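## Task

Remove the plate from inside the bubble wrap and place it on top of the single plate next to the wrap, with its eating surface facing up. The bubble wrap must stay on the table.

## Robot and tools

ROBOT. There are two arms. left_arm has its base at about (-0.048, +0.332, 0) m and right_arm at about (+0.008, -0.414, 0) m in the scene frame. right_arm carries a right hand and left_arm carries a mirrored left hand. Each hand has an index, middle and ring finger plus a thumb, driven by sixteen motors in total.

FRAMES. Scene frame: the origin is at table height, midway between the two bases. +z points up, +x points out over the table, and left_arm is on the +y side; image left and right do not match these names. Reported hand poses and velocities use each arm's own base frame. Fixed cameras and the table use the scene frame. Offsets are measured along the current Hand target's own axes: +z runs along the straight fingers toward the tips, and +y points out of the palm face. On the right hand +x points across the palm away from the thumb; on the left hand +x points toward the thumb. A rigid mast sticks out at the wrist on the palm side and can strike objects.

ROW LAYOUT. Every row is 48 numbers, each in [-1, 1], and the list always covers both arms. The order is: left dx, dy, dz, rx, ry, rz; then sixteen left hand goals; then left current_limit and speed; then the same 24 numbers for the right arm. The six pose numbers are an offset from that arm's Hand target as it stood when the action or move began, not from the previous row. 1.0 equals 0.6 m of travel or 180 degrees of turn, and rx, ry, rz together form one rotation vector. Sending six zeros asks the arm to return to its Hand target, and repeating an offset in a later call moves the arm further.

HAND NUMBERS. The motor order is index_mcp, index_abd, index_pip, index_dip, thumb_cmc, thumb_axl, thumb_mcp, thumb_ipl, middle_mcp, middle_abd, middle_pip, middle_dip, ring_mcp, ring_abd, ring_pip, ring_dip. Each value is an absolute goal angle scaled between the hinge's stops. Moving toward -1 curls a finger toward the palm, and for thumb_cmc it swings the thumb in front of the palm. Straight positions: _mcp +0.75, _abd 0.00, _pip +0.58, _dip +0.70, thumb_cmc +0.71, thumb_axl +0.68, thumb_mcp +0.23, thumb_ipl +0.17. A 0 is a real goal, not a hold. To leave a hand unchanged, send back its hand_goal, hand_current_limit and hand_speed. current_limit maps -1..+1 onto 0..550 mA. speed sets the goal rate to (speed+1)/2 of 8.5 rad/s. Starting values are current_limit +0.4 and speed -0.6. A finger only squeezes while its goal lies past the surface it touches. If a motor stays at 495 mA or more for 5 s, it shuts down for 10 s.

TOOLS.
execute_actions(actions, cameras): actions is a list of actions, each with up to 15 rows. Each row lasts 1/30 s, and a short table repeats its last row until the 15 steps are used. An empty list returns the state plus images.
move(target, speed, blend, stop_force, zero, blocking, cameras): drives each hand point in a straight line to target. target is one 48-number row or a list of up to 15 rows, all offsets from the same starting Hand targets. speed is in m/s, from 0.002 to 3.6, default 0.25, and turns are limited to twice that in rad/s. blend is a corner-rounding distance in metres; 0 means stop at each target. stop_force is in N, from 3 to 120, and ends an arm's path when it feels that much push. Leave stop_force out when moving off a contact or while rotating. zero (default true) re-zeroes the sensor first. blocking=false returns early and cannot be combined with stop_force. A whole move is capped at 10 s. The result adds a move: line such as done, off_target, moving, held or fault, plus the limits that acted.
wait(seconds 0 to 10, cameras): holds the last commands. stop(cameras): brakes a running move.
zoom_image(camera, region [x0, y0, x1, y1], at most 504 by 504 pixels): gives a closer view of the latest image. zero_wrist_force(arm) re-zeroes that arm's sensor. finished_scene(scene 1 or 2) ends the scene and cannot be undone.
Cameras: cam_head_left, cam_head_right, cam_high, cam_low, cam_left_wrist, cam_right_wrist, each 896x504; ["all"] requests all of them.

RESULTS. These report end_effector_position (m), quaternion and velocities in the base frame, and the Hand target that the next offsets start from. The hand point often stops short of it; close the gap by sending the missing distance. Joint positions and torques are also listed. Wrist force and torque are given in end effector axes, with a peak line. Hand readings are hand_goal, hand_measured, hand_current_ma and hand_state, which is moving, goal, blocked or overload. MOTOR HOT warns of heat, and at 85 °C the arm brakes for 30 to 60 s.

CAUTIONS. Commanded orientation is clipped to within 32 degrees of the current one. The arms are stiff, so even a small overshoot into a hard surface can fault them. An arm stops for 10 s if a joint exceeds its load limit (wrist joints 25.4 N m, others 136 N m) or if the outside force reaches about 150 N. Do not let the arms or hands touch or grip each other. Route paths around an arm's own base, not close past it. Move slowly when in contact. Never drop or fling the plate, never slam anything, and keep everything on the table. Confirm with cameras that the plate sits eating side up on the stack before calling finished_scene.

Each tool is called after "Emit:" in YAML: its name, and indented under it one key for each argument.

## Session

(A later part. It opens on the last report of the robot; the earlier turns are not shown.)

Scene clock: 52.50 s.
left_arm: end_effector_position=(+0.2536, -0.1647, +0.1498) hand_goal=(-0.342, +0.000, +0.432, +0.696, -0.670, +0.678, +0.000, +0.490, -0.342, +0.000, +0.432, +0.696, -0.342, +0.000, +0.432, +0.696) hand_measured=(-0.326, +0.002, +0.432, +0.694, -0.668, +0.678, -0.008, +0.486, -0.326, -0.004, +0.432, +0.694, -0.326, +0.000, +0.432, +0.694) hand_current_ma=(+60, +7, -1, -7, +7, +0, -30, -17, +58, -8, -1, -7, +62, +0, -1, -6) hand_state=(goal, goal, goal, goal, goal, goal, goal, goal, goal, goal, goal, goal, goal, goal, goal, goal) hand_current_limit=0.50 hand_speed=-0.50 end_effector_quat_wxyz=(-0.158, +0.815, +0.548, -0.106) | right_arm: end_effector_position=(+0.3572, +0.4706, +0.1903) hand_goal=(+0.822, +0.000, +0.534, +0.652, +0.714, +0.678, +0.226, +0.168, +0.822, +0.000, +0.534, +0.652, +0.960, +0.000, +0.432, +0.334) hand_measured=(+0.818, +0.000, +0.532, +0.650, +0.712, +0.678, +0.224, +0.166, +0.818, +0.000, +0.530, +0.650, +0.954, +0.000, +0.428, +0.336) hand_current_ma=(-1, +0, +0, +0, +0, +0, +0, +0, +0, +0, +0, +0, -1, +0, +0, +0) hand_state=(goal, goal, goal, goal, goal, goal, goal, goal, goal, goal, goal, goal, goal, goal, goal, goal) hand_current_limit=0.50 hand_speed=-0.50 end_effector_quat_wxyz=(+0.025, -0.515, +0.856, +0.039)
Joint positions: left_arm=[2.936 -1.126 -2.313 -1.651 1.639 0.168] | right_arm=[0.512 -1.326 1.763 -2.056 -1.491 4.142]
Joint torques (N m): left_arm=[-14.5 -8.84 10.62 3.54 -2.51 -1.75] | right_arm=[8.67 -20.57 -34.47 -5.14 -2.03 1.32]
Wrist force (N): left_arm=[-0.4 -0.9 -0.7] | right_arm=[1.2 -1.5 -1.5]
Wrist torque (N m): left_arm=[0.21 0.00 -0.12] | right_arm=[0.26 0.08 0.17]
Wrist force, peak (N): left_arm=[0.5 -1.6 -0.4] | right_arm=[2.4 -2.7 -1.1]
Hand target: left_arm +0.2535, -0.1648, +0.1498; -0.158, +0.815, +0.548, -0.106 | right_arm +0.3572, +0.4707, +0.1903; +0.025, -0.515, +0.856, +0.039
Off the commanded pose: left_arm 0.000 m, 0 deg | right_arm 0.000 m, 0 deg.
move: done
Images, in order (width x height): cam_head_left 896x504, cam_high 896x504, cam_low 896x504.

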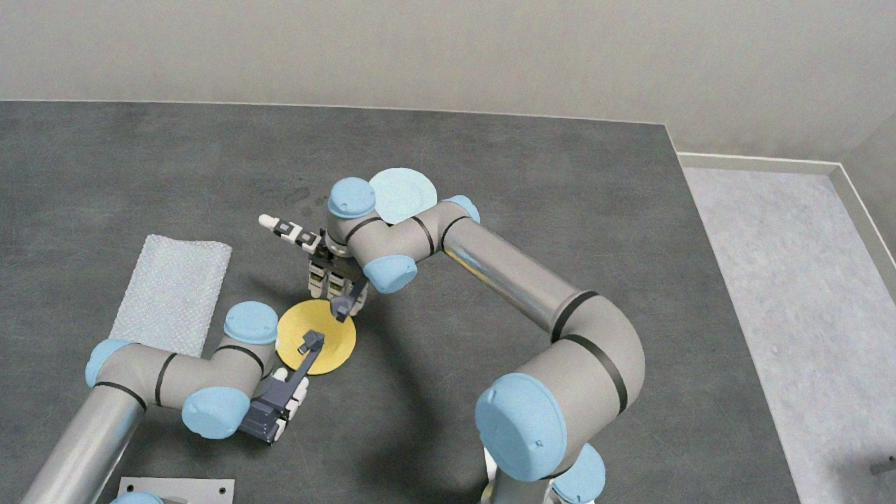

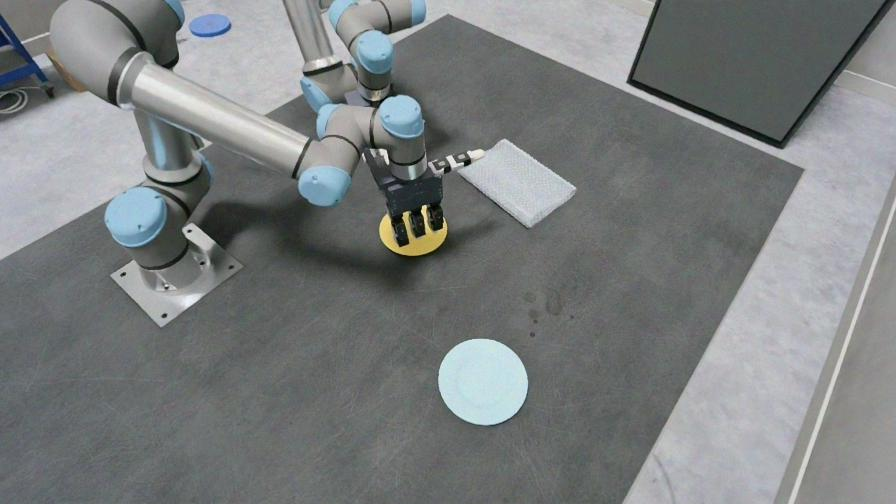

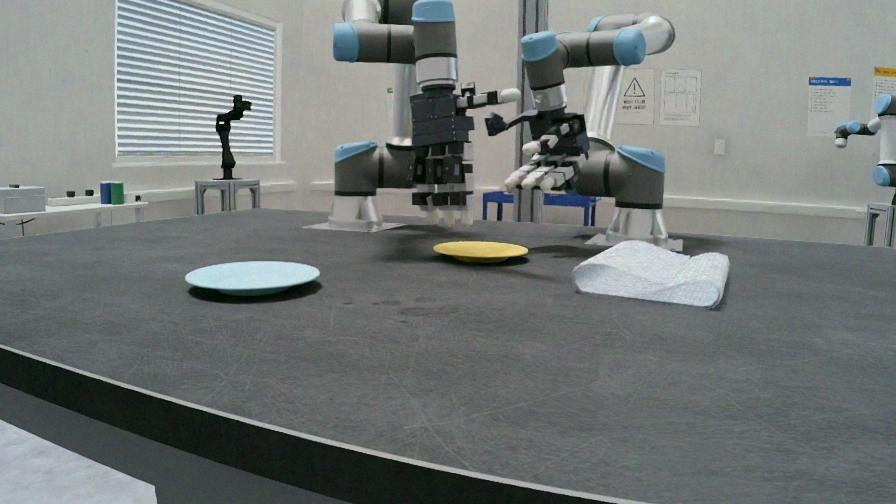

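Emit:
move:
  target:
    - [0,0.0763,0.1885,0,0,0,-0.342,0,0.431,0.696,-0.671,0.678,0.0,0.49,-0.342,0,0.431,0.696,-0.342,0,0.431,0.696,0.5,-0.5,0.0035,-0.0117,0.0415,0,0,0,0.822,0,0.533,0.652,0.714,0.678,0.226,0.168,0.822,0,0.533,0.652,0.96,0,0.431,0.333,0.5,-0.5]
  speed: 0.08
  stop_force: 8

Emit:
move:
  target:
    - [0,0,0,0,0,0,-0.342,0,0.431,0.696,-0.671,0.678,0.0,0.49,-0.342,0,0.431,0.696,-0.342,0,0.431,0.696,0.5,-0.5,0.0062,-0.0031,0.0747,0,0,0,0.822,0,0.533,0.652,0.714,0.678,0.226,0.168,0.822,0,0.533,0.652,0.96,0,0.431,0.333,0.5,-0.5]
  speed: 0.015
  stop_force: 14
  cameras: ["cam_head_left","cam_low","cam_left_wrist"]

Emit:
zoom_image:
  camera: "cam_low"
  region: [380, 160, 620, 300]

Scene clock: 55.37 s.
left_arm: end_effector_position=(+0.2537, -0.1647, +0.0278) hand_goal=(-0.342, +0.000, +0.432, +0.696, -0.670, +0.678, +0.000, +0.490, -0.342, +0.000, +0.432, +0.696, -0.342, +0.000, +0.432, +0.696) hand_measured=(-0.326, +0.002, +0.432, +0.694, -0.668, +0.678, -0.008, +0.486, -0.326, -0.004, +0.432, +0.694, -0.326, +0.000, +0.432, +0.694) hand_current_ma=(+60, +7, -1, -7, +7, +0, -30, -17, +58, -8, -1, -7, +62, +0, -1, -6) hand_state=(goal, goal, goal, goal, goal, goal, goal, goal, goal, goal, goal, goal, goal, goal, goal, goal) hand_current_limit=0.50 hand_speed=-0.50 end_effector_quat_wxyz=(-0.158, +0.815, +0.548, -0.106) | right_arm: end_effector_position=(+0.3625, +0.4679, +0.1651) hand_goal=(+0.822, +0.000, +0.534, +0.652, +0.714, +0.678, +0.226, +0.168, +0.822, +0.000, +0.534, +0.652, +0.960, +0.000, +0.432, +0.334) hand_measured=(+0.818, +0.000, +0.532, +0.650, +0.712, +0.678, +0.224, +0.166, +0.818, +0.000, +0.530, +0.650, +0.954, +0.000, +0.428, +0.336) hand_current_ma=(-1, +0, +0, +0, +0, +0, +0, +0, +0, +0, +0, +0, -1, +0, +0, +0) hand_state=(goal, goal, goal, goal, goal, goal, goal, goal, goal, goal, goal, goal, goal, goal, goal, goal) hand_current_limit=0.50 hand_speed=-0.50 end_effector_quat_wxyz=(+0.025, -0.515, +0.856, +0.039)
Joint positions: left_arm=[2.936 -1.346 -2.546 -1.197 1.639 0.168] | right_arm=[0.503 -1.294 1.793 -2.117 -1.491 4.134]
Joint torques (N m): left_arm=[-15.13 -4.86 6.5 3.6 2.66 -1.61] | right_arm=[-11.97 -21.71 -9.29 -4.69 2.44 -1.58]
Wrist force (N): left_arm=[0.3 -0.4 -0.4] | right_arm=[1.3 -1.4 -1.3]
Wrist torque (N m): left_arm=[0.23 -0.08 -0.13] | right_arm=[0.26 0.06 0.40]
Wrist force, peak (N): left_arm=[-0.2 -1.1 -0.8] | right_arm=[1.3 -1.5 -1.7]
Hand target: left_arm +0.2537, -0.1647, +0.0278; -0.158, +0.815, +0.548, -0.106 | right_arm +0.3625, +0.4679, +0.1651; +0.025, -0.515, +0.856, +0.039
Off the commanded pose: left_arm 0.000 m, 0 deg | right_arm 0.000 m, 0 deg.
move: done

Scene clock: 58.67 s.
left_arm: end_effector_position=(+0.2537, -0.1647, +0.0278) hand_goal=(-0.342, +0.000, +0.432, +0.696, -0.670, +0.678, +0.000, +0.490, -0.342, +0.000, +0.432, +0.696, -0.342, +0.000, +0.432, +0.696) hand_measured=(-0.326, +0.002, +0.432, +0.694, -0.668, +0.678, -0.008, +0.486, -0.326, -0.004, +0.432, +0.694, -0.326, +0.000, +0.432, +0.694) hand_current_ma=(+60, +7, -1, -7, +7, +0, -30, -17, +58, -8, -1, -7, +62, +0, -1, -6) hand_state=(goal, goal, goal, goal, goal, goal, goal, goal, goal, goal, goal, goal, goal, goal, goal, goal) hand_current_limit=0.50 hand_speed=-0.50 end_effector_quat_wxyz=(-0.158, +0.815, +0.548, -0.106) | right_arm: end_effector_position=(+0.3625, +0.4679, +0.1341) hand_goal=(+0.822, +0.000, +0.534, +0.652, +0.714, +0.678, +0.226, +0.168, +0.822, +0.000, +0.534, +0.652, +0.960, +0.000, +0.432, +0.334) hand_measured=(+0.826, -0.002, +0.534, +0.650, +0.712, +0.678, +0.224, +0.166, +0.828, -0.004, +0.538, +0.652, +0.978, -0.006, +0.434, +0.328) hand_current_ma=(+0, +0, +0, +0, +0, +0, +0, +0, +1, +0, +0, +0, +7, -1, +0, -1) hand_state=(goal, goal, goal, goal, goal, goal, goal, goal, goal, goal, goal, goal, goal, goal, goal, goal) hand_current_limit=0.50 hand_speed=-0.50 end_effector_quat_wxyz=(+0.025, -0.515, +0.856, +0.039)
Joint positions: left_arm=[2.936 -1.346 -2.546 -1.197 1.639 0.168] | right_arm=[0.503 -1.255 1.832 -2.195 -1.491 4.134]
Joint torques (N m): left_arm=[-14.57 -5.05 6.53 3.64 2.61 -1.67] | right_arm=[-5.66 -35.15 -26.39 0.37 1.05 -1.44]
Wrist force (N): left_arm=[0.0 -0.7 -0.5] | right_arm=[1.3 -2.9 -12.2]
Wrist torque (N m): left_arm=[0.22 -0.04 -0.14] | right_arm=[1.24 0.36 0.35]
Wrist force, peak (N): left_arm=[-0.5 -0.8 -0.7] | right_arm=[2.1 -3.0 -24.8]
Hand target: left_arm +0.2537, -0.1647, +0.0278; -0.158, +0.815, +0.548, -0.106 | right_arm +0.3625, +0.4679, +0.1341; +0.025, -0.515, +0.856, +0.039 (not the last commanded pose)
Off the commanded pose: left_arm 0.000 m, 0 deg | right_arm 0.014 m, 0 deg.
move: contact (right_arm)
camera_calibration:
cam_left_wrist: T_world_to_cam=[[-0.832009, -0.51712, 0.200867, 0.0891073], [-0.0815631, 0.472168, 0.877727, 0.0263681], [-0.548733, 0.713894, -0.435026, 0.396828], [0, 0, 0, 1]] pos_world=[0.294042, -0.249664, 0.131588]
Images, in order (width x height): cam_head_left 896x504, cam_low 896x504, cam_left_wrist 896x504.

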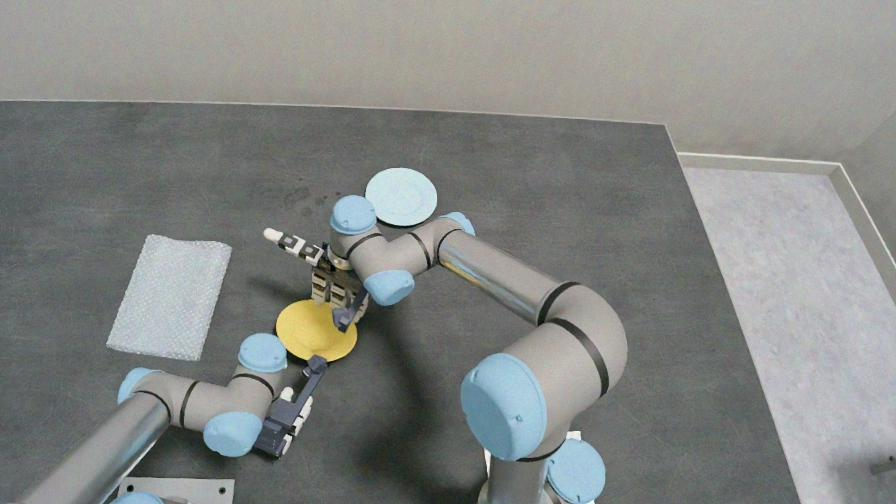

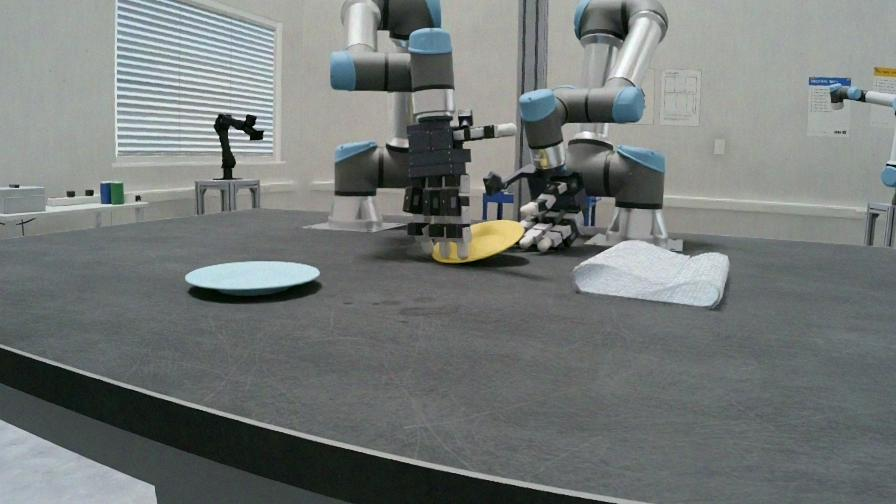

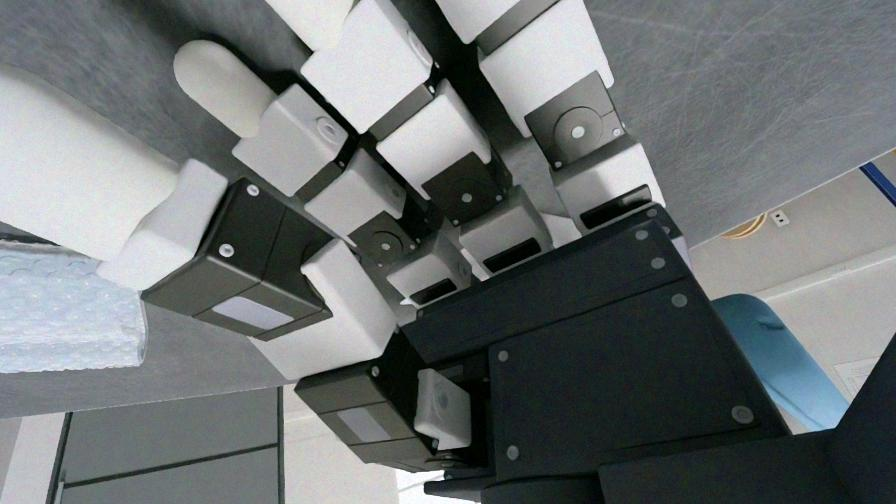

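Scaled by 2.100 from the camera's 896x504 image, which has a finer 1280x720 frame.

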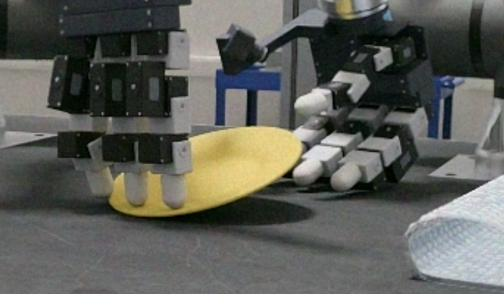

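Emit:
move:
  target:
    - [0,0.1406,-0.0569,0,0,0,-0.342,0,0.431,0.696,-0.671,0.678,0.0,0.49,-0.342,0,0.431,0.696,-0.342,0,0.431,0.696,0.5,-0.5,0,0,0,0,0,0,0.822,0,0.533,0.652,0.714,0.678,0.226,0.168,0.822,0,0.533,0.652,0.96,0,0.431,0.333,0.5,-0.5]
  speed: 0.05
  stop_force: 6
  cameras: ["cam_head_left","cam_low","cam_left_wrist"]

Emit:
zoom_image:
  camera: "cam_low"
  region: [380, 160, 620, 300]

Scene clock: 61.90 s.
left_arm: end_effector_position=(+0.3380, -0.1990, +0.0279) hand_goal=(-0.342, +0.000, +0.432, +0.696, -0.670, +0.678, +0.000, +0.490, -0.342, +0.000, +0.432, +0.696, -0.342, +0.000, +0.432, +0.696) hand_measured=(-0.326, +0.002, +0.432, +0.694, -0.668, +0.678, -0.008, +0.486, -0.326, -0.004, +0.432, +0.694, -0.326, +0.000, +0.432, +0.694) hand_current_ma=(+60, +7, -1, -7, +7, +0, -30, -17, +58, -8, -1, -7, +62, +0, -1, -6) hand_state=(goal, goal, goal, goal, goal, goal, goal, goal, goal, goal, goal, goal, goal, goal, goal, goal) hand_current_limit=0.50 hand_speed=-0.50 end_effector_quat_wxyz=(-0.158, +0.815, +0.548, -0.106) | right_arm: end_effector_position=(+0.3625, +0.4679, +0.1341) hand_goal=(+0.822, +0.000, +0.534, +0.652, +0.714, +0.678, +0.226, +0.168, +0.822, +0.000, +0.534, +0.652, +0.960, +0.000, +0.432, +0.334) hand_measured=(+0.826, -0.002, +0.534, +0.650, +0.712, +0.678, +0.224, +0.166, +0.828, -0.004, +0.538, +0.652, +0.978, -0.006, +0.434, +0.328) hand_current_ma=(+0, +0, +0, +0, +0, +0, +0, +0, +1, +0, +0, +0, +7, -1, +0, -1) hand_state=(goal, goal, goal, goal, goal, goal, goal, goal, goal, goal, goal, goal, goal, goal, goal, goal) hand_current_limit=0.50 hand_speed=-0.50 end_effector_quat_wxyz=(+0.025, -0.515, +0.856, +0.039)
Joint positions: left_arm=[2.892 -1.597 -2.332 -1.164 1.623 0.127] | right_arm=[0.503 -1.255 1.832 -2.195 -1.491 4.134]
Joint torques (N m): left_arm=[-14.73 5.4 27.68 0.62 -2.55 -1.71] | right_arm=[5.49 -36.45 -26.65 -2.43 1.06 -1.39]
Wrist force (N): left_arm=[-0.3 -0.7 -0.6] | right_arm=[1.4 -3.0 -12.5]
Wrist torque (N m): left_arm=[0.21 0.00 -0.12] | right_arm=[1.25 0.33 0.36]
Wrist force, peak (N): left_arm=[0.0 -0.7 -1.1] | right_arm=[1.3 -2.9 -13.1]
Hand target: left_arm +0.3380, -0.1990, +0.0279; -0.158, +0.815, +0.548, -0.106 | right_arm +0.3625, +0.4679, +0.1341; +0.025, -0.515, +0.856, +0.039
Off the commanded pose: left_arm 0.000 m, 0 deg | right_arm 0.000 m, 0 deg.
move: done
camera_calibration:
cam_left_wrist: T_world_to_cam=[[-0.832009, -0.51712, 0.200867, 0.141488], [-0.0815631, 0.472168, 0.877727, 0.0493515], [-0.548733, 0.713894, -0.435026, 0.467617], [0, 0, 0, 1]] pos_world=[0.378342, -0.283964, 0.131688]
Images, in order (width x height): cam_head_left 896x504, cam_low 896x504, cam_left_wrist 896x504.

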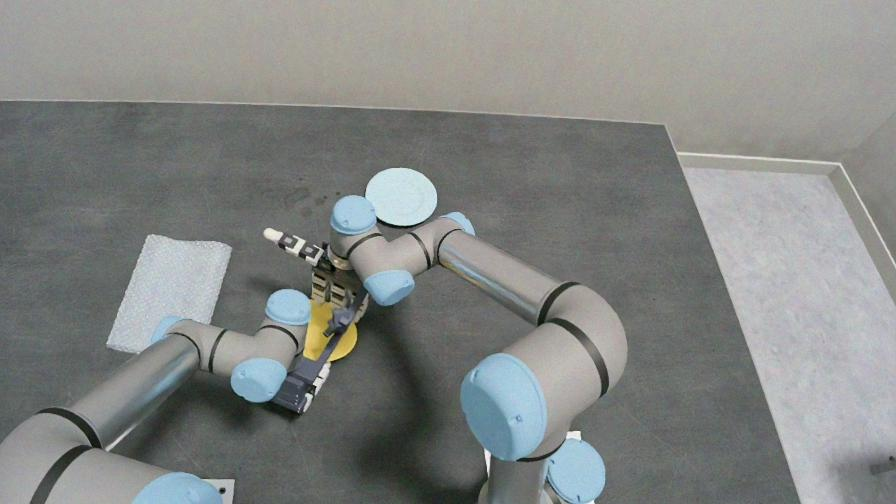

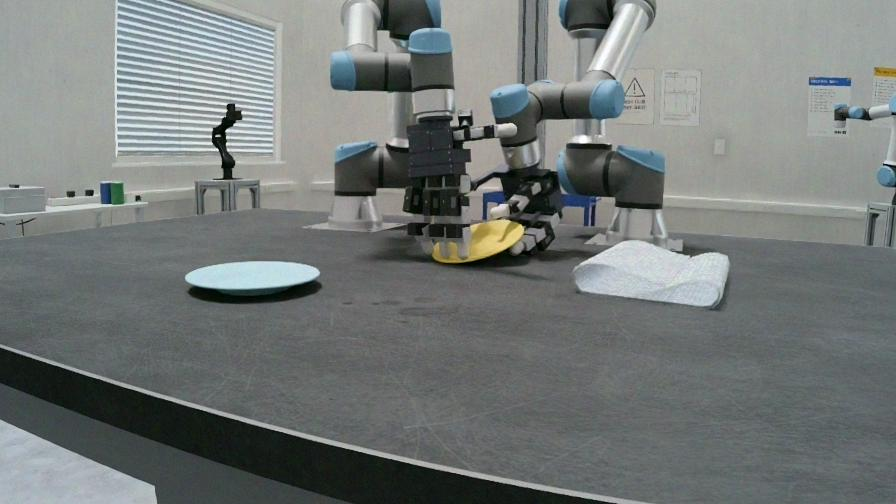

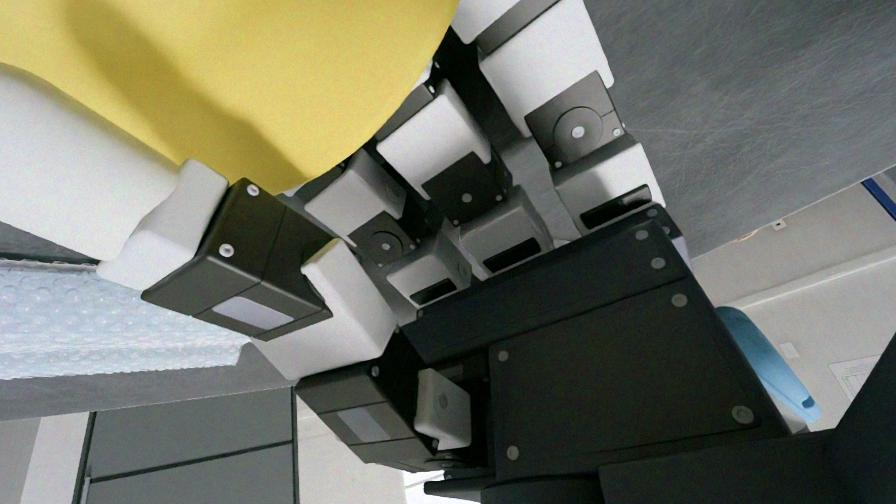

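Scaled by 2.100 from the camera's 896x504 image, which has a finer 1280x720 frame.

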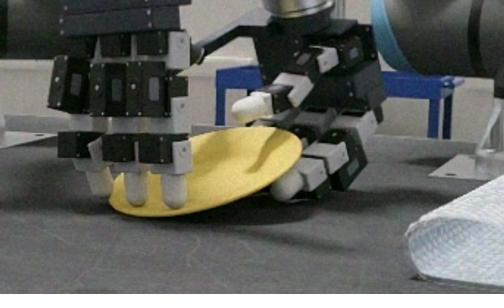

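Emit:
move:
  target:
    - [0,-0.0025,-0.0062,0,0,0,-0.342,0,0.431,0.696,-0.671,0.678,0.191,-0.319,-0.342,0,0.431,0.696,-0.342,0,0.431,0.696,0.5,-0.5,0,0,0,0,0,0,0.822,0,0.533,0.652,0.714,0.678,0.226,0.168,0.822,0,0.533,0.652,0.96,0,0.431,0.333,0.5,-0.5]
    - [0,-0.0025,-0.0062,0,0,0,-0.342,0,0.431,0.696,-0.671,0.678,0.12,-0.48,-0.342,0,0.431,0.696,-0.342,0,0.431,0.696,0.5,-0.5,0,0,0,0,0,0,0.822,0,0.533,0.652,0.714,0.678,0.226,0.168,0.822,0,0.533,0.652,0.96,0,0.431,0.333,0.5,-0.5]
  speed: 0.03
  cameras: ["cam_low","cam_left_wrist"]

Emit:
zoom_image:
  camera: "cam_low"
  region: [380, 160, 620, 300]

Scene clock: 64.10 s.
left_arm: end_effector_position=(+0.3380, -0.1991, +0.0319) hand_goal=(-0.342, +0.000, +0.432, +0.696, -0.670, +0.678, +0.120, -0.480, -0.342, +0.000, +0.432, +0.696, -0.342, +0.000, +0.432, +0.696) hand_measured=(-0.326, +0.002, +0.432, +0.694, -0.676, +0.678, +0.180, -0.366, -0.326, -0.004, +0.432, +0.694, -0.326, +0.000, +0.432, +0.694) hand_current_ma=(+60, +7, -1, -7, -17, -2, +326, +413, +58, -8, -1, -7, +62, +0, -1, -6) hand_state=(goal, goal, goal, goal, goal, goal, blocked, blocked, goal, goal, goal, goal, goal, goal, goal, goal) hand_current_limit=0.50 hand_speed=-0.50 end_effector_quat_wxyz=(-0.158, +0.815, +0.548, -0.106) | right_arm: end_effector_position=(+0.3625, +0.4679, +0.1342) hand_goal=(+0.822, +0.000, +0.534, +0.652, +0.714, +0.678, +0.226, +0.168, +0.822, +0.000, +0.534, +0.652, +0.960, +0.000, +0.432, +0.334) hand_measured=(+0.822, +0.002, +0.532, +0.650, +0.712, +0.678, +0.224, +0.166, +0.828, +0.000, +0.534, +0.650, +0.978, -0.002, +0.434, +0.328) hand_current_ma=(+0, +0, +0, +0, +0, +0, +0, +0, +1, +0, +0, +0, +7, +0, +0, -1) hand_state=(goal, goal, goal, goal, goal, goal, goal, goal, goal, goal, goal, goal, goal, goal, goal, goal) hand_current_limit=0.50 hand_speed=-0.50 end_effector_quat_wxyz=(+0.025, -0.515, +0.856, +0.039)
Joint positions: left_arm=[2.892 -1.588 -2.327 -1.178 1.623 0.127] | right_arm=[0.503 -1.255 1.832 -2.195 -1.491 4.134]
Joint torques (N m): left_arm=[-14.87 27.79 20.13 -0.51 -1.89 -1.6] | right_arm=[9.45 -23.16 -14.64 -1.81 1.19 -1.36]
Wrist force (N): left_arm=[-0.9 2.7 -4.2] | right_arm=[0.8 -2.4 -23.0]
Wrist torque (N m): left_arm=[0.32 0.02 -0.10] | right_arm=[2.04 0.49 0.29]
Wrist force, peak (N): left_arm=[-0.8 2.5 -4.5] | right_arm=[0.6 -2.3 -23.7]
Hand target: left_arm +0.3380, -0.1990, +0.0319; -0.158, +0.815, +0.548, -0.106 | right_arm +0.3625, +0.4679, +0.1341; +0.025, -0.515, +0.856, +0.039
Off the commanded pose: left_arm 0.000 m, 0 deg | right_arm 0.000 m, 0 deg.
move: done
camera_calibration:
cam_left_wrist: T_world_to_cam=[[-0.832003, -0.517159, 0.200794, 0.140661], [-0.0816319, 0.472124, 0.877744, 0.0457641], [-0.548733, 0.713894, -0.435025, 0.4694], [0, 0, 0, 1]] pos_world=[0.378342, -0.283964, 0.135788]
Images, in order (width x height): cam_low 896x504, cam_left_wrist 896x504.

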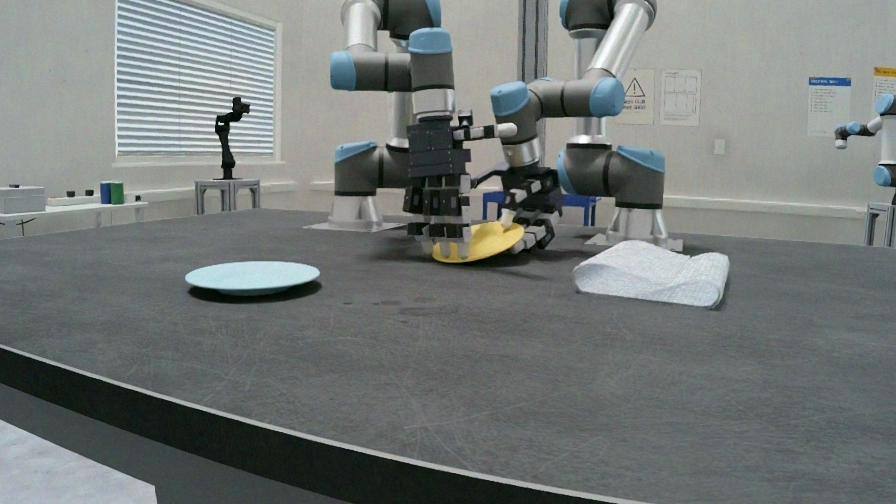

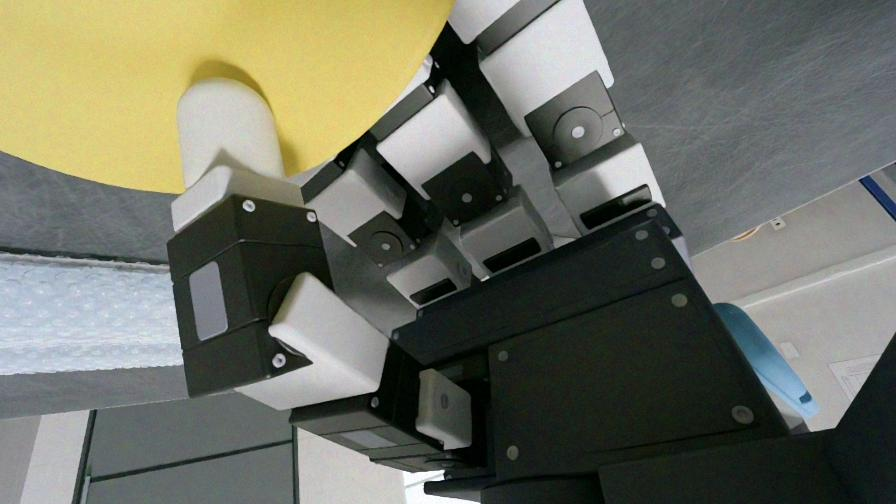

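Scaled by 2.100 from the camera's 896x504 image, which has a finer 1280x720 frame.

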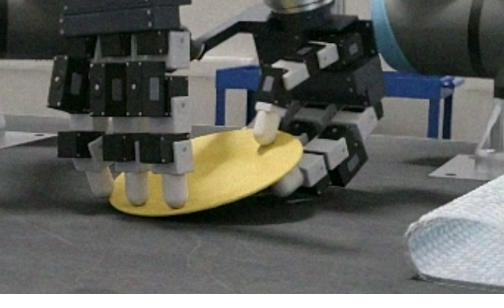

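Emit:
move:
  target:
    - [0,0,0,0,0,0,-0.40,0,0.40,0.68,-0.671,0.678,0.06,-0.56,-0.40,0,0.40,0.68,-0.342,0,0.431,0.696,0.5,-0.8,0,0,0,0,0,0,0.822,0,0.533,0.652,0.714,0.678,0.226,0.168,0.822,0,0.533,0.652,0.96,0,0.431,0.333,0.5,-0.5]
  speed: 0.03
  cameras: ["cam_low","cam_left_wrist"]

Emit:
zoom_image:
  camera: "cam_low"
  region: [380, 160, 620, 300]

Scene clock: 64.73 s.
left_arm: end_effector_position=(+0.3380, -0.1991, +0.0319) hand_goal=(-0.400, +0.000, +0.400, +0.680, -0.670, +0.678, +0.060, -0.560, -0.400, +0.000, +0.400, +0.680, -0.342, +0.000, +0.432, +0.696) hand_measured=(-0.382, +0.002, +0.406, +0.684, -0.676, +0.678, +0.180, -0.366, -0.348, -0.004, +0.418, +0.686, -0.326, +0.000, +0.432, +0.694) hand_current_ma=(+67, +7, +20, +10, -17, -2, +412, +412, +224, -8, +66, +19, +62, +0, -1, -6) hand_state=(goal, goal, goal, goal, goal, goal, blocked, blocked, blocked, goal, goal, goal, goal, goal, goal, goal) hand_current_limit=0.50 hand_speed=-0.80 end_effector_quat_wxyz=(-0.158, +0.815, +0.548, -0.106) | right_arm: end_effector_position=(+0.3625, +0.4679, +0.1342) hand_goal=(+0.822, +0.000, +0.534, +0.652, +0.714, +0.678, +0.226, +0.168, +0.822, +0.000, +0.534, +0.652, +0.960, +0.000, +0.432, +0.334) hand_measured=(+0.822, +0.002, +0.532, +0.650, +0.712, +0.678, +0.224, +0.166, +0.828, +0.000, +0.534, +0.650, +0.978, -0.002, +0.434, +0.328) hand_current_ma=(+0, +0, +0, +0, +0, +0, +0, +0, +1, +0, +0, +0, +7, +0, +0, -1) hand_state=(goal, goal, goal, goal, goal, goal, goal, goal, goal, goal, goal, goal, goal, goal, goal, goal) hand_current_limit=0.50 hand_speed=-0.50 end_effector_quat_wxyz=(+0.025, -0.515, +0.856, +0.039)
Joint positions: left_arm=[2.892 -1.588 -2.327 -1.178 1.623 0.127] | right_arm=[0.503 -1.255 1.832 -2.195 -1.491 4.134]
Joint torques (N m): left_arm=[-13.98 25.73 13.1 -0.57 -1.06 -1.61] | right_arm=[8.52 -13.47 -5.65 -1.02 0.94 -1.27]
Wrist force (N): left_arm=[-0.8 2.1 -4.1] | right_arm=[0.8 -2.4 -22.4]
Wrist torque (N m): left_arm=[0.33 0.02 -0.09] | right_arm=[1.99 0.50 0.29]
Wrist force, peak (N): left_arm=[-1.3 2.6 -4.4] | right_arm=[0.6 -2.5 -23.6]
Hand target: left_arm +0.3380, -0.1990, +0.0319; -0.158, +0.815, +0.548, -0.106 | right_arm +0.3625, +0.4679, +0.1341; +0.025, -0.515, +0.856, +0.039
Off the commanded pose: left_arm 0.000 m, 0 deg | right_arm 0.000 m, 0 deg.
move: done
camera_calibration:
cam_left_wrist: T_world_to_cam=[[-0.832009, -0.51712, 0.200867, 0.140665], [-0.0815631, 0.472168, 0.877727, 0.0457528], [-0.548733, 0.713894, -0.435026, 0.4694], [0, 0, 0, 1]] pos_world=[0.378342, -0.283964, 0.135788]
Images, in order (width x height): cam_low 896x504, cam_left_wrist 896x504.

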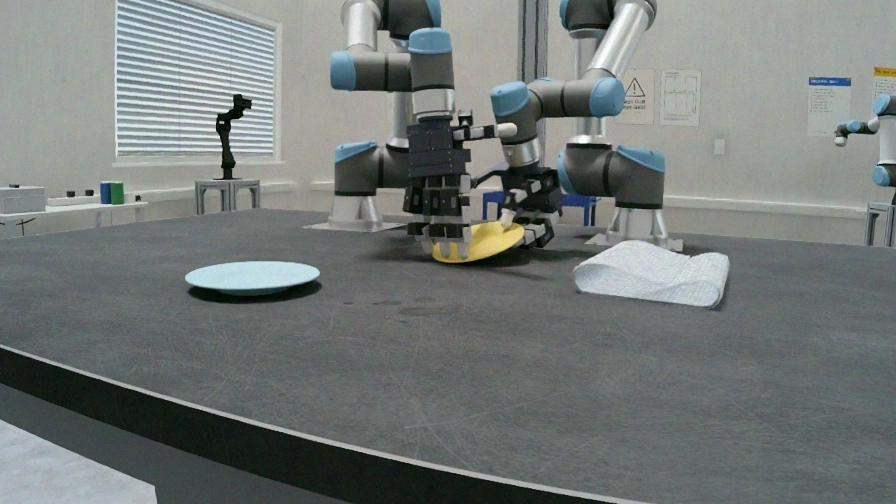

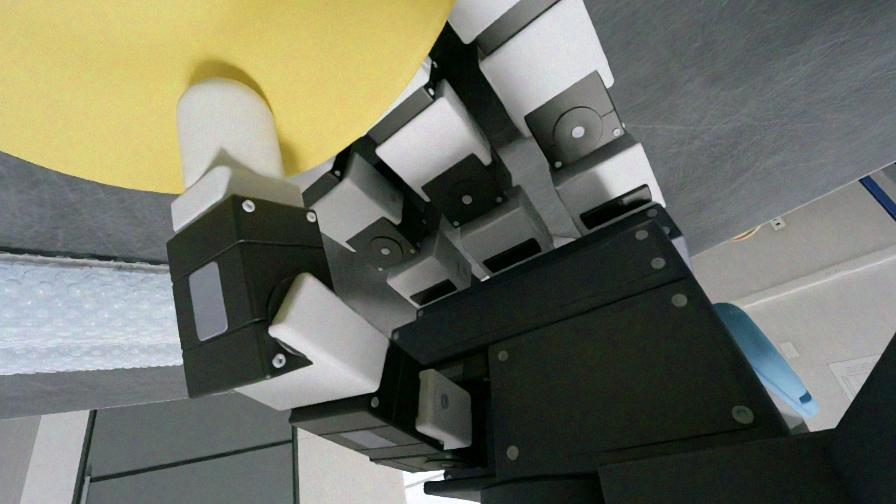

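Scaled by 2.100 from the camera's 896x504 image, which has a finer 1280x720 frame.

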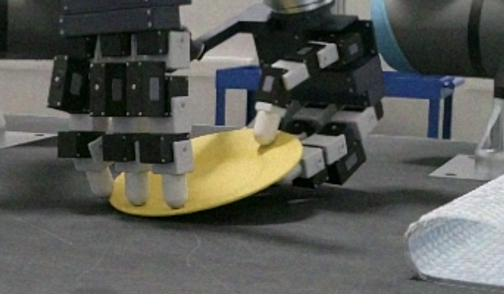

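Emit:
move:
  target:
    - [0,0,0,0,0,0,-0.40,0,0.40,0.68,-0.671,0.678,0.06,-0.56,-0.40,0,0.40,0.68,-0.342,0,0.431,0.696,0.5,-0.8,-0.0041,0.002,-0.0498,0,0,0,0.822,0,0.533,0.652,0.714,0.678,0.226,0.168,0.822,0,0.533,0.652,0.96,0,0.431,0.333,0.5,-0.5]
  speed: 0.03
  cameras: ["cam_low","cam_left_wrist"]

Emit:
zoom_image:
  camera: "cam_low"
  region: [380, 160, 620, 300]

Scene clock: 66.27 s.
left_arm: end_effector_position=(+0.3380, -0.1990, +0.0319) hand_goal=(-0.400, +0.000, +0.400, +0.680, -0.670, +0.678, +0.060, -0.560, -0.400, +0.000, +0.400, +0.680, -0.342, +0.000, +0.432, +0.696) hand_measured=(-0.358, +0.006, +0.420, +0.690, -0.674, +0.678, +0.138, -0.510, -0.328, +0.000, +0.452, +0.704, -0.326, +0.000, +0.432, +0.694) hand_current_ma=(+176, +16, +74, +31, -11, -2, +413, +285, +328, -1, +212, +88, +62, +0, -1, -6) hand_state=(blocked, goal, blocked, goal, goal, goal, blocked, blocked, blocked, goal, blocked, blocked, goal, goal, goal, goal) hand_current_limit=0.50 hand_speed=-0.80 end_effector_quat_wxyz=(-0.158, +0.815, +0.548, -0.106) | right_arm: end_effector_position=(+0.3625, +0.4679, +0.1640) hand_goal=(+0.822, +0.000, +0.534, +0.652, +0.714, +0.678, +0.226, +0.168, +0.822, +0.000, +0.534, +0.652, +0.960, +0.000, +0.432, +0.334) hand_measured=(+0.822, +0.002, +0.532, +0.650, +0.712, +0.678, +0.224, +0.166, +0.822, +0.002, +0.534, +0.650, +0.960, +0.002, +0.434, +0.332) hand_current_ma=(+0, +0, +0, +0, +0, +0, +0, +0, +0, +0, +0, +0, +0, +0, +0, +0) hand_state=(goal, goal, goal, goal, goal, goal, goal, goal, goal, goal, goal, goal, goal, goal, goal, goal) hand_current_limit=0.50 hand_speed=-0.50 end_effector_quat_wxyz=(+0.025, -0.515, +0.856, +0.039)
Joint positions: left_arm=[2.892 -1.588 -2.327 -1.178 1.623 0.127] | right_arm=[0.503 -1.293 1.794 -2.12 -1.491 4.134]
Joint torques (N m): left_arm=[-13 20.59 9.65 4.09 0.88 -1.53] | right_arm=[-10.3 -42.45 -32.12 -0.61 2.13 -1.62]
Wrist force (N): left_arm=[-0.1 0.6 2.1] | right_arm=[1.1 -1.3 -1.3]
Wrist torque (N m): left_arm=[0.49 0.03 -0.15] | right_arm=[0.28 0.08 0.40]
Wrist force, peak (N): left_arm=[-0.8 2.4 -3.8] | right_arm=[0.7 -2.4 -22.3]
Hand target: left_arm +0.3380, -0.1990, +0.0319; -0.158, +0.815, +0.548, -0.106 | right_arm +0.3625, +0.4678, +0.1641; +0.025, -0.515, +0.856, +0.039
Off the commanded pose: left_arm 0.000 m, 0 deg | right_arm 0.000 m, 0 deg.
move: done
camera_calibration:
cam_left_wrist: T_world_to_cam=[[-0.832009, -0.51712, 0.200867, 0.140685], [-0.0815631, 0.472168, 0.877727, 0.0458405], [-0.548733, 0.713894, -0.435026, 0.469357], [0, 0, 0, 1]] pos_world=[0.378342, -0.283964, 0.135688]
Images, in order (width x height): cam_low 896x504, cam_left_wrist 896x504.

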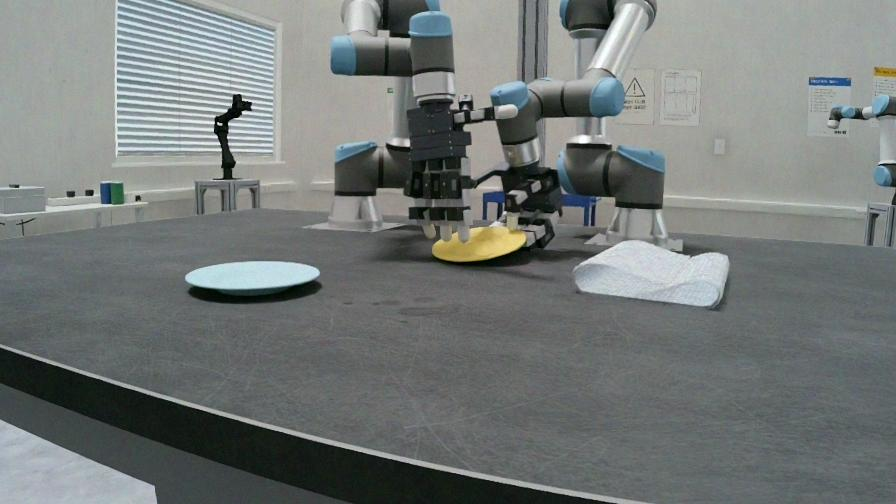

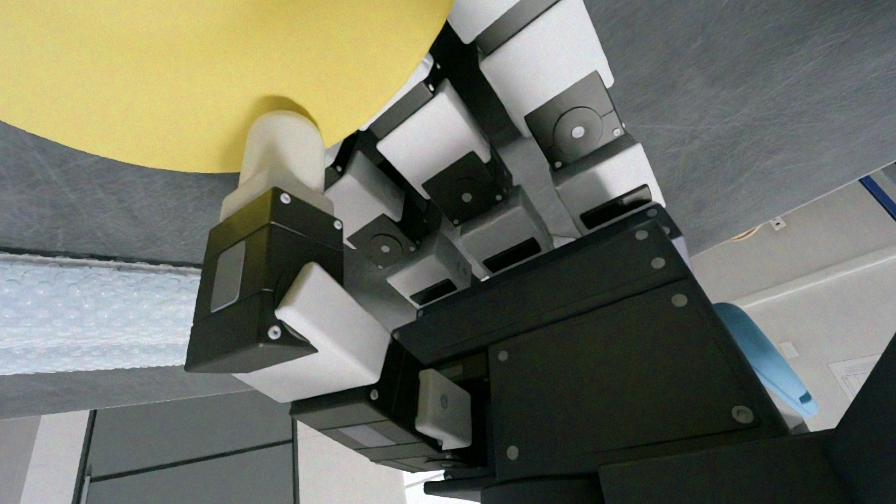

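Scaled by 2.100 from the camera's 896x504 image, which has a finer 1280x720 frame.

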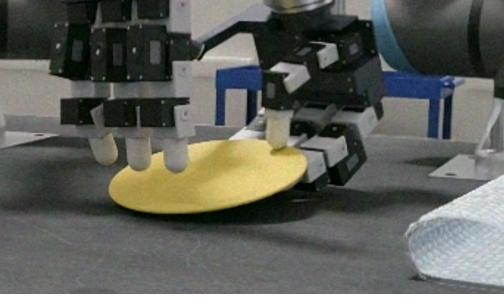

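Emit:
move:
  target:
    - [0,-0.025,-0.0618,0,0,0,-0.40,0,0.40,0.68,-0.671,0.678,0.06,-0.56,-0.40,0,0.40,0.68,-0.342,0,0.431,0.696,0.5,-0.8,-0.0083,0.0041,-0.0996,0,0,0,0.822,0,0.533,0.652,0.714,0.678,0.226,0.168,0.822,0,0.533,0.652,0.96,0,0.431,0.333,0.5,-0.5]
  speed: 0.03
  cameras: ["cam_low","cam_left_wrist"]

Emit:
zoom_image:
  camera: "cam_low"
  region: [380, 160, 620, 300]

Scene clock: 68.83 s.
left_arm: end_effector_position=(+0.3379, -0.1991, +0.0718) hand_goal=(-0.400, +0.000, +0.400, +0.680, -0.670, +0.678, +0.060, -0.560, -0.400, +0.000, +0.400, +0.680, -0.342, +0.000, +0.432, +0.696) hand_measured=(-0.354, +0.006, +0.424, +0.692, -0.674, +0.678, +0.138, -0.510, -0.322, +0.000, +0.456, +0.704, -0.326, +0.000, +0.432, +0.694) hand_current_ma=(+199, +18, +88, +39, -11, -2, +412, +285, +352, -1, +226, +94, +62, +0, -1, -6) hand_state=(blocked, goal, blocked, goal, goal, goal, blocked, blocked, blocked, goal, blocked, blocked, goal, goal, goal, goal) hand_current_limit=0.50 hand_speed=-0.80 end_effector_quat_wxyz=(-0.158, +0.815, +0.548, -0.106) | right_arm: end_effector_position=(+0.3625, +0.4678, +0.2241) hand_goal=(+0.822, +0.000, +0.534, +0.652, +0.714, +0.678, +0.226, +0.168, +0.822, +0.000, +0.534, +0.652, +0.960, +0.000, +0.432, +0.334) hand_measured=(+0.822, +0.002, +0.532, +0.650, +0.712, +0.678, +0.224, +0.166, +0.822, +0.002, +0.534, +0.650, +0.960, +0.002, +0.434, +0.332) hand_current_ma=(+0, +0, +0, +0, +0, +0, +0, +0, +0, +0, +0, +0, +0, +0, +0, +0) hand_state=(goal, goal, goal, goal, goal, goal, goal, goal, goal, goal, goal, goal, goal, goal, goal, goal) hand_current_limit=0.50 hand_speed=-0.50 end_effector_quat_wxyz=(+0.025, -0.515, +0.856, +0.039)
Joint positions: left_arm=[2.892 -1.506 -2.272 -1.314 1.623 0.127] | right_arm=[0.503 -1.352 1.703 -1.969 -1.491 4.134]
Joint torques (N m): left_arm=[-14.06 29.34 31.04 1.04 -0.05 -1.61] | right_arm=[-11.71 -41.19 -34.16 -0.32 2.09 -0.69]
Wrist force (N): left_arm=[0.0 0.8 1.6] | right_arm=[1.4 -1.4 -1.1]
Wrist torque (N m): left_arm=[0.57 0.01 -0.14] | right_arm=[0.23 0.04 0.42]
Wrist force, peak (N): left_arm=[0.0 0.7 2.3] | right_arm=[1.4 -1.4 -1.4]
Hand target: left_arm +0.3379, -0.1991, +0.0719; -0.158, +0.815, +0.548, -0.106 | right_arm +0.3625, +0.4678, +0.2241; +0.025, -0.515, +0.856, +0.039
Off the commanded pose: left_arm 0.000 m, 0 deg | right_arm 0.000 m, 0 deg.
move: done
camera_calibration:
cam_left_wrist: T_world_to_cam=[[-0.832005, -0.517144, 0.200821, 0.13265], [-0.0816059, 0.472141, 0.877738, 0.0107381], [-0.548733, 0.713894, -0.435026, 0.486758], [0, 0, 0, 1]] pos_world=[0.378342, -0.283964, 0.175688]
Images, in order (width x height): cam_low 896x504, cam_left_wrist 896x504.

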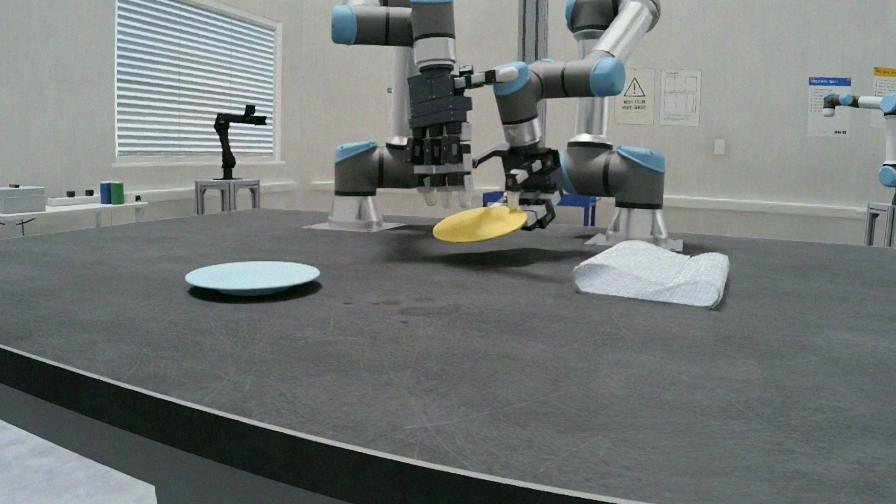

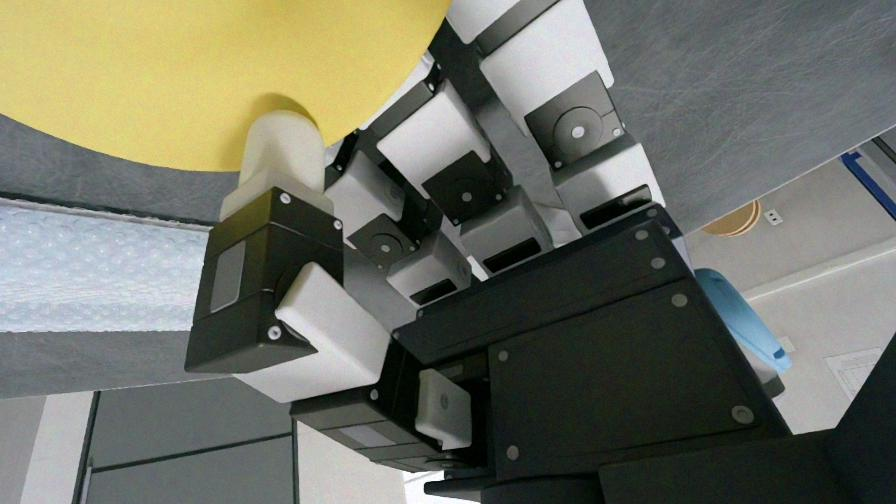

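Scaled by 2.100 from the camera's 896x504 image, which has a finer 1280x720 frame.

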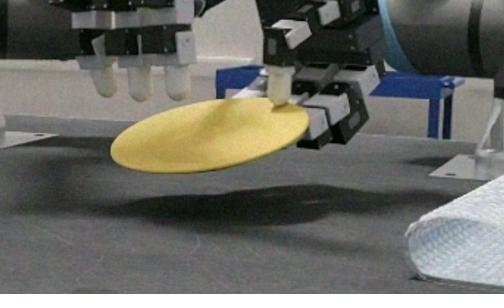

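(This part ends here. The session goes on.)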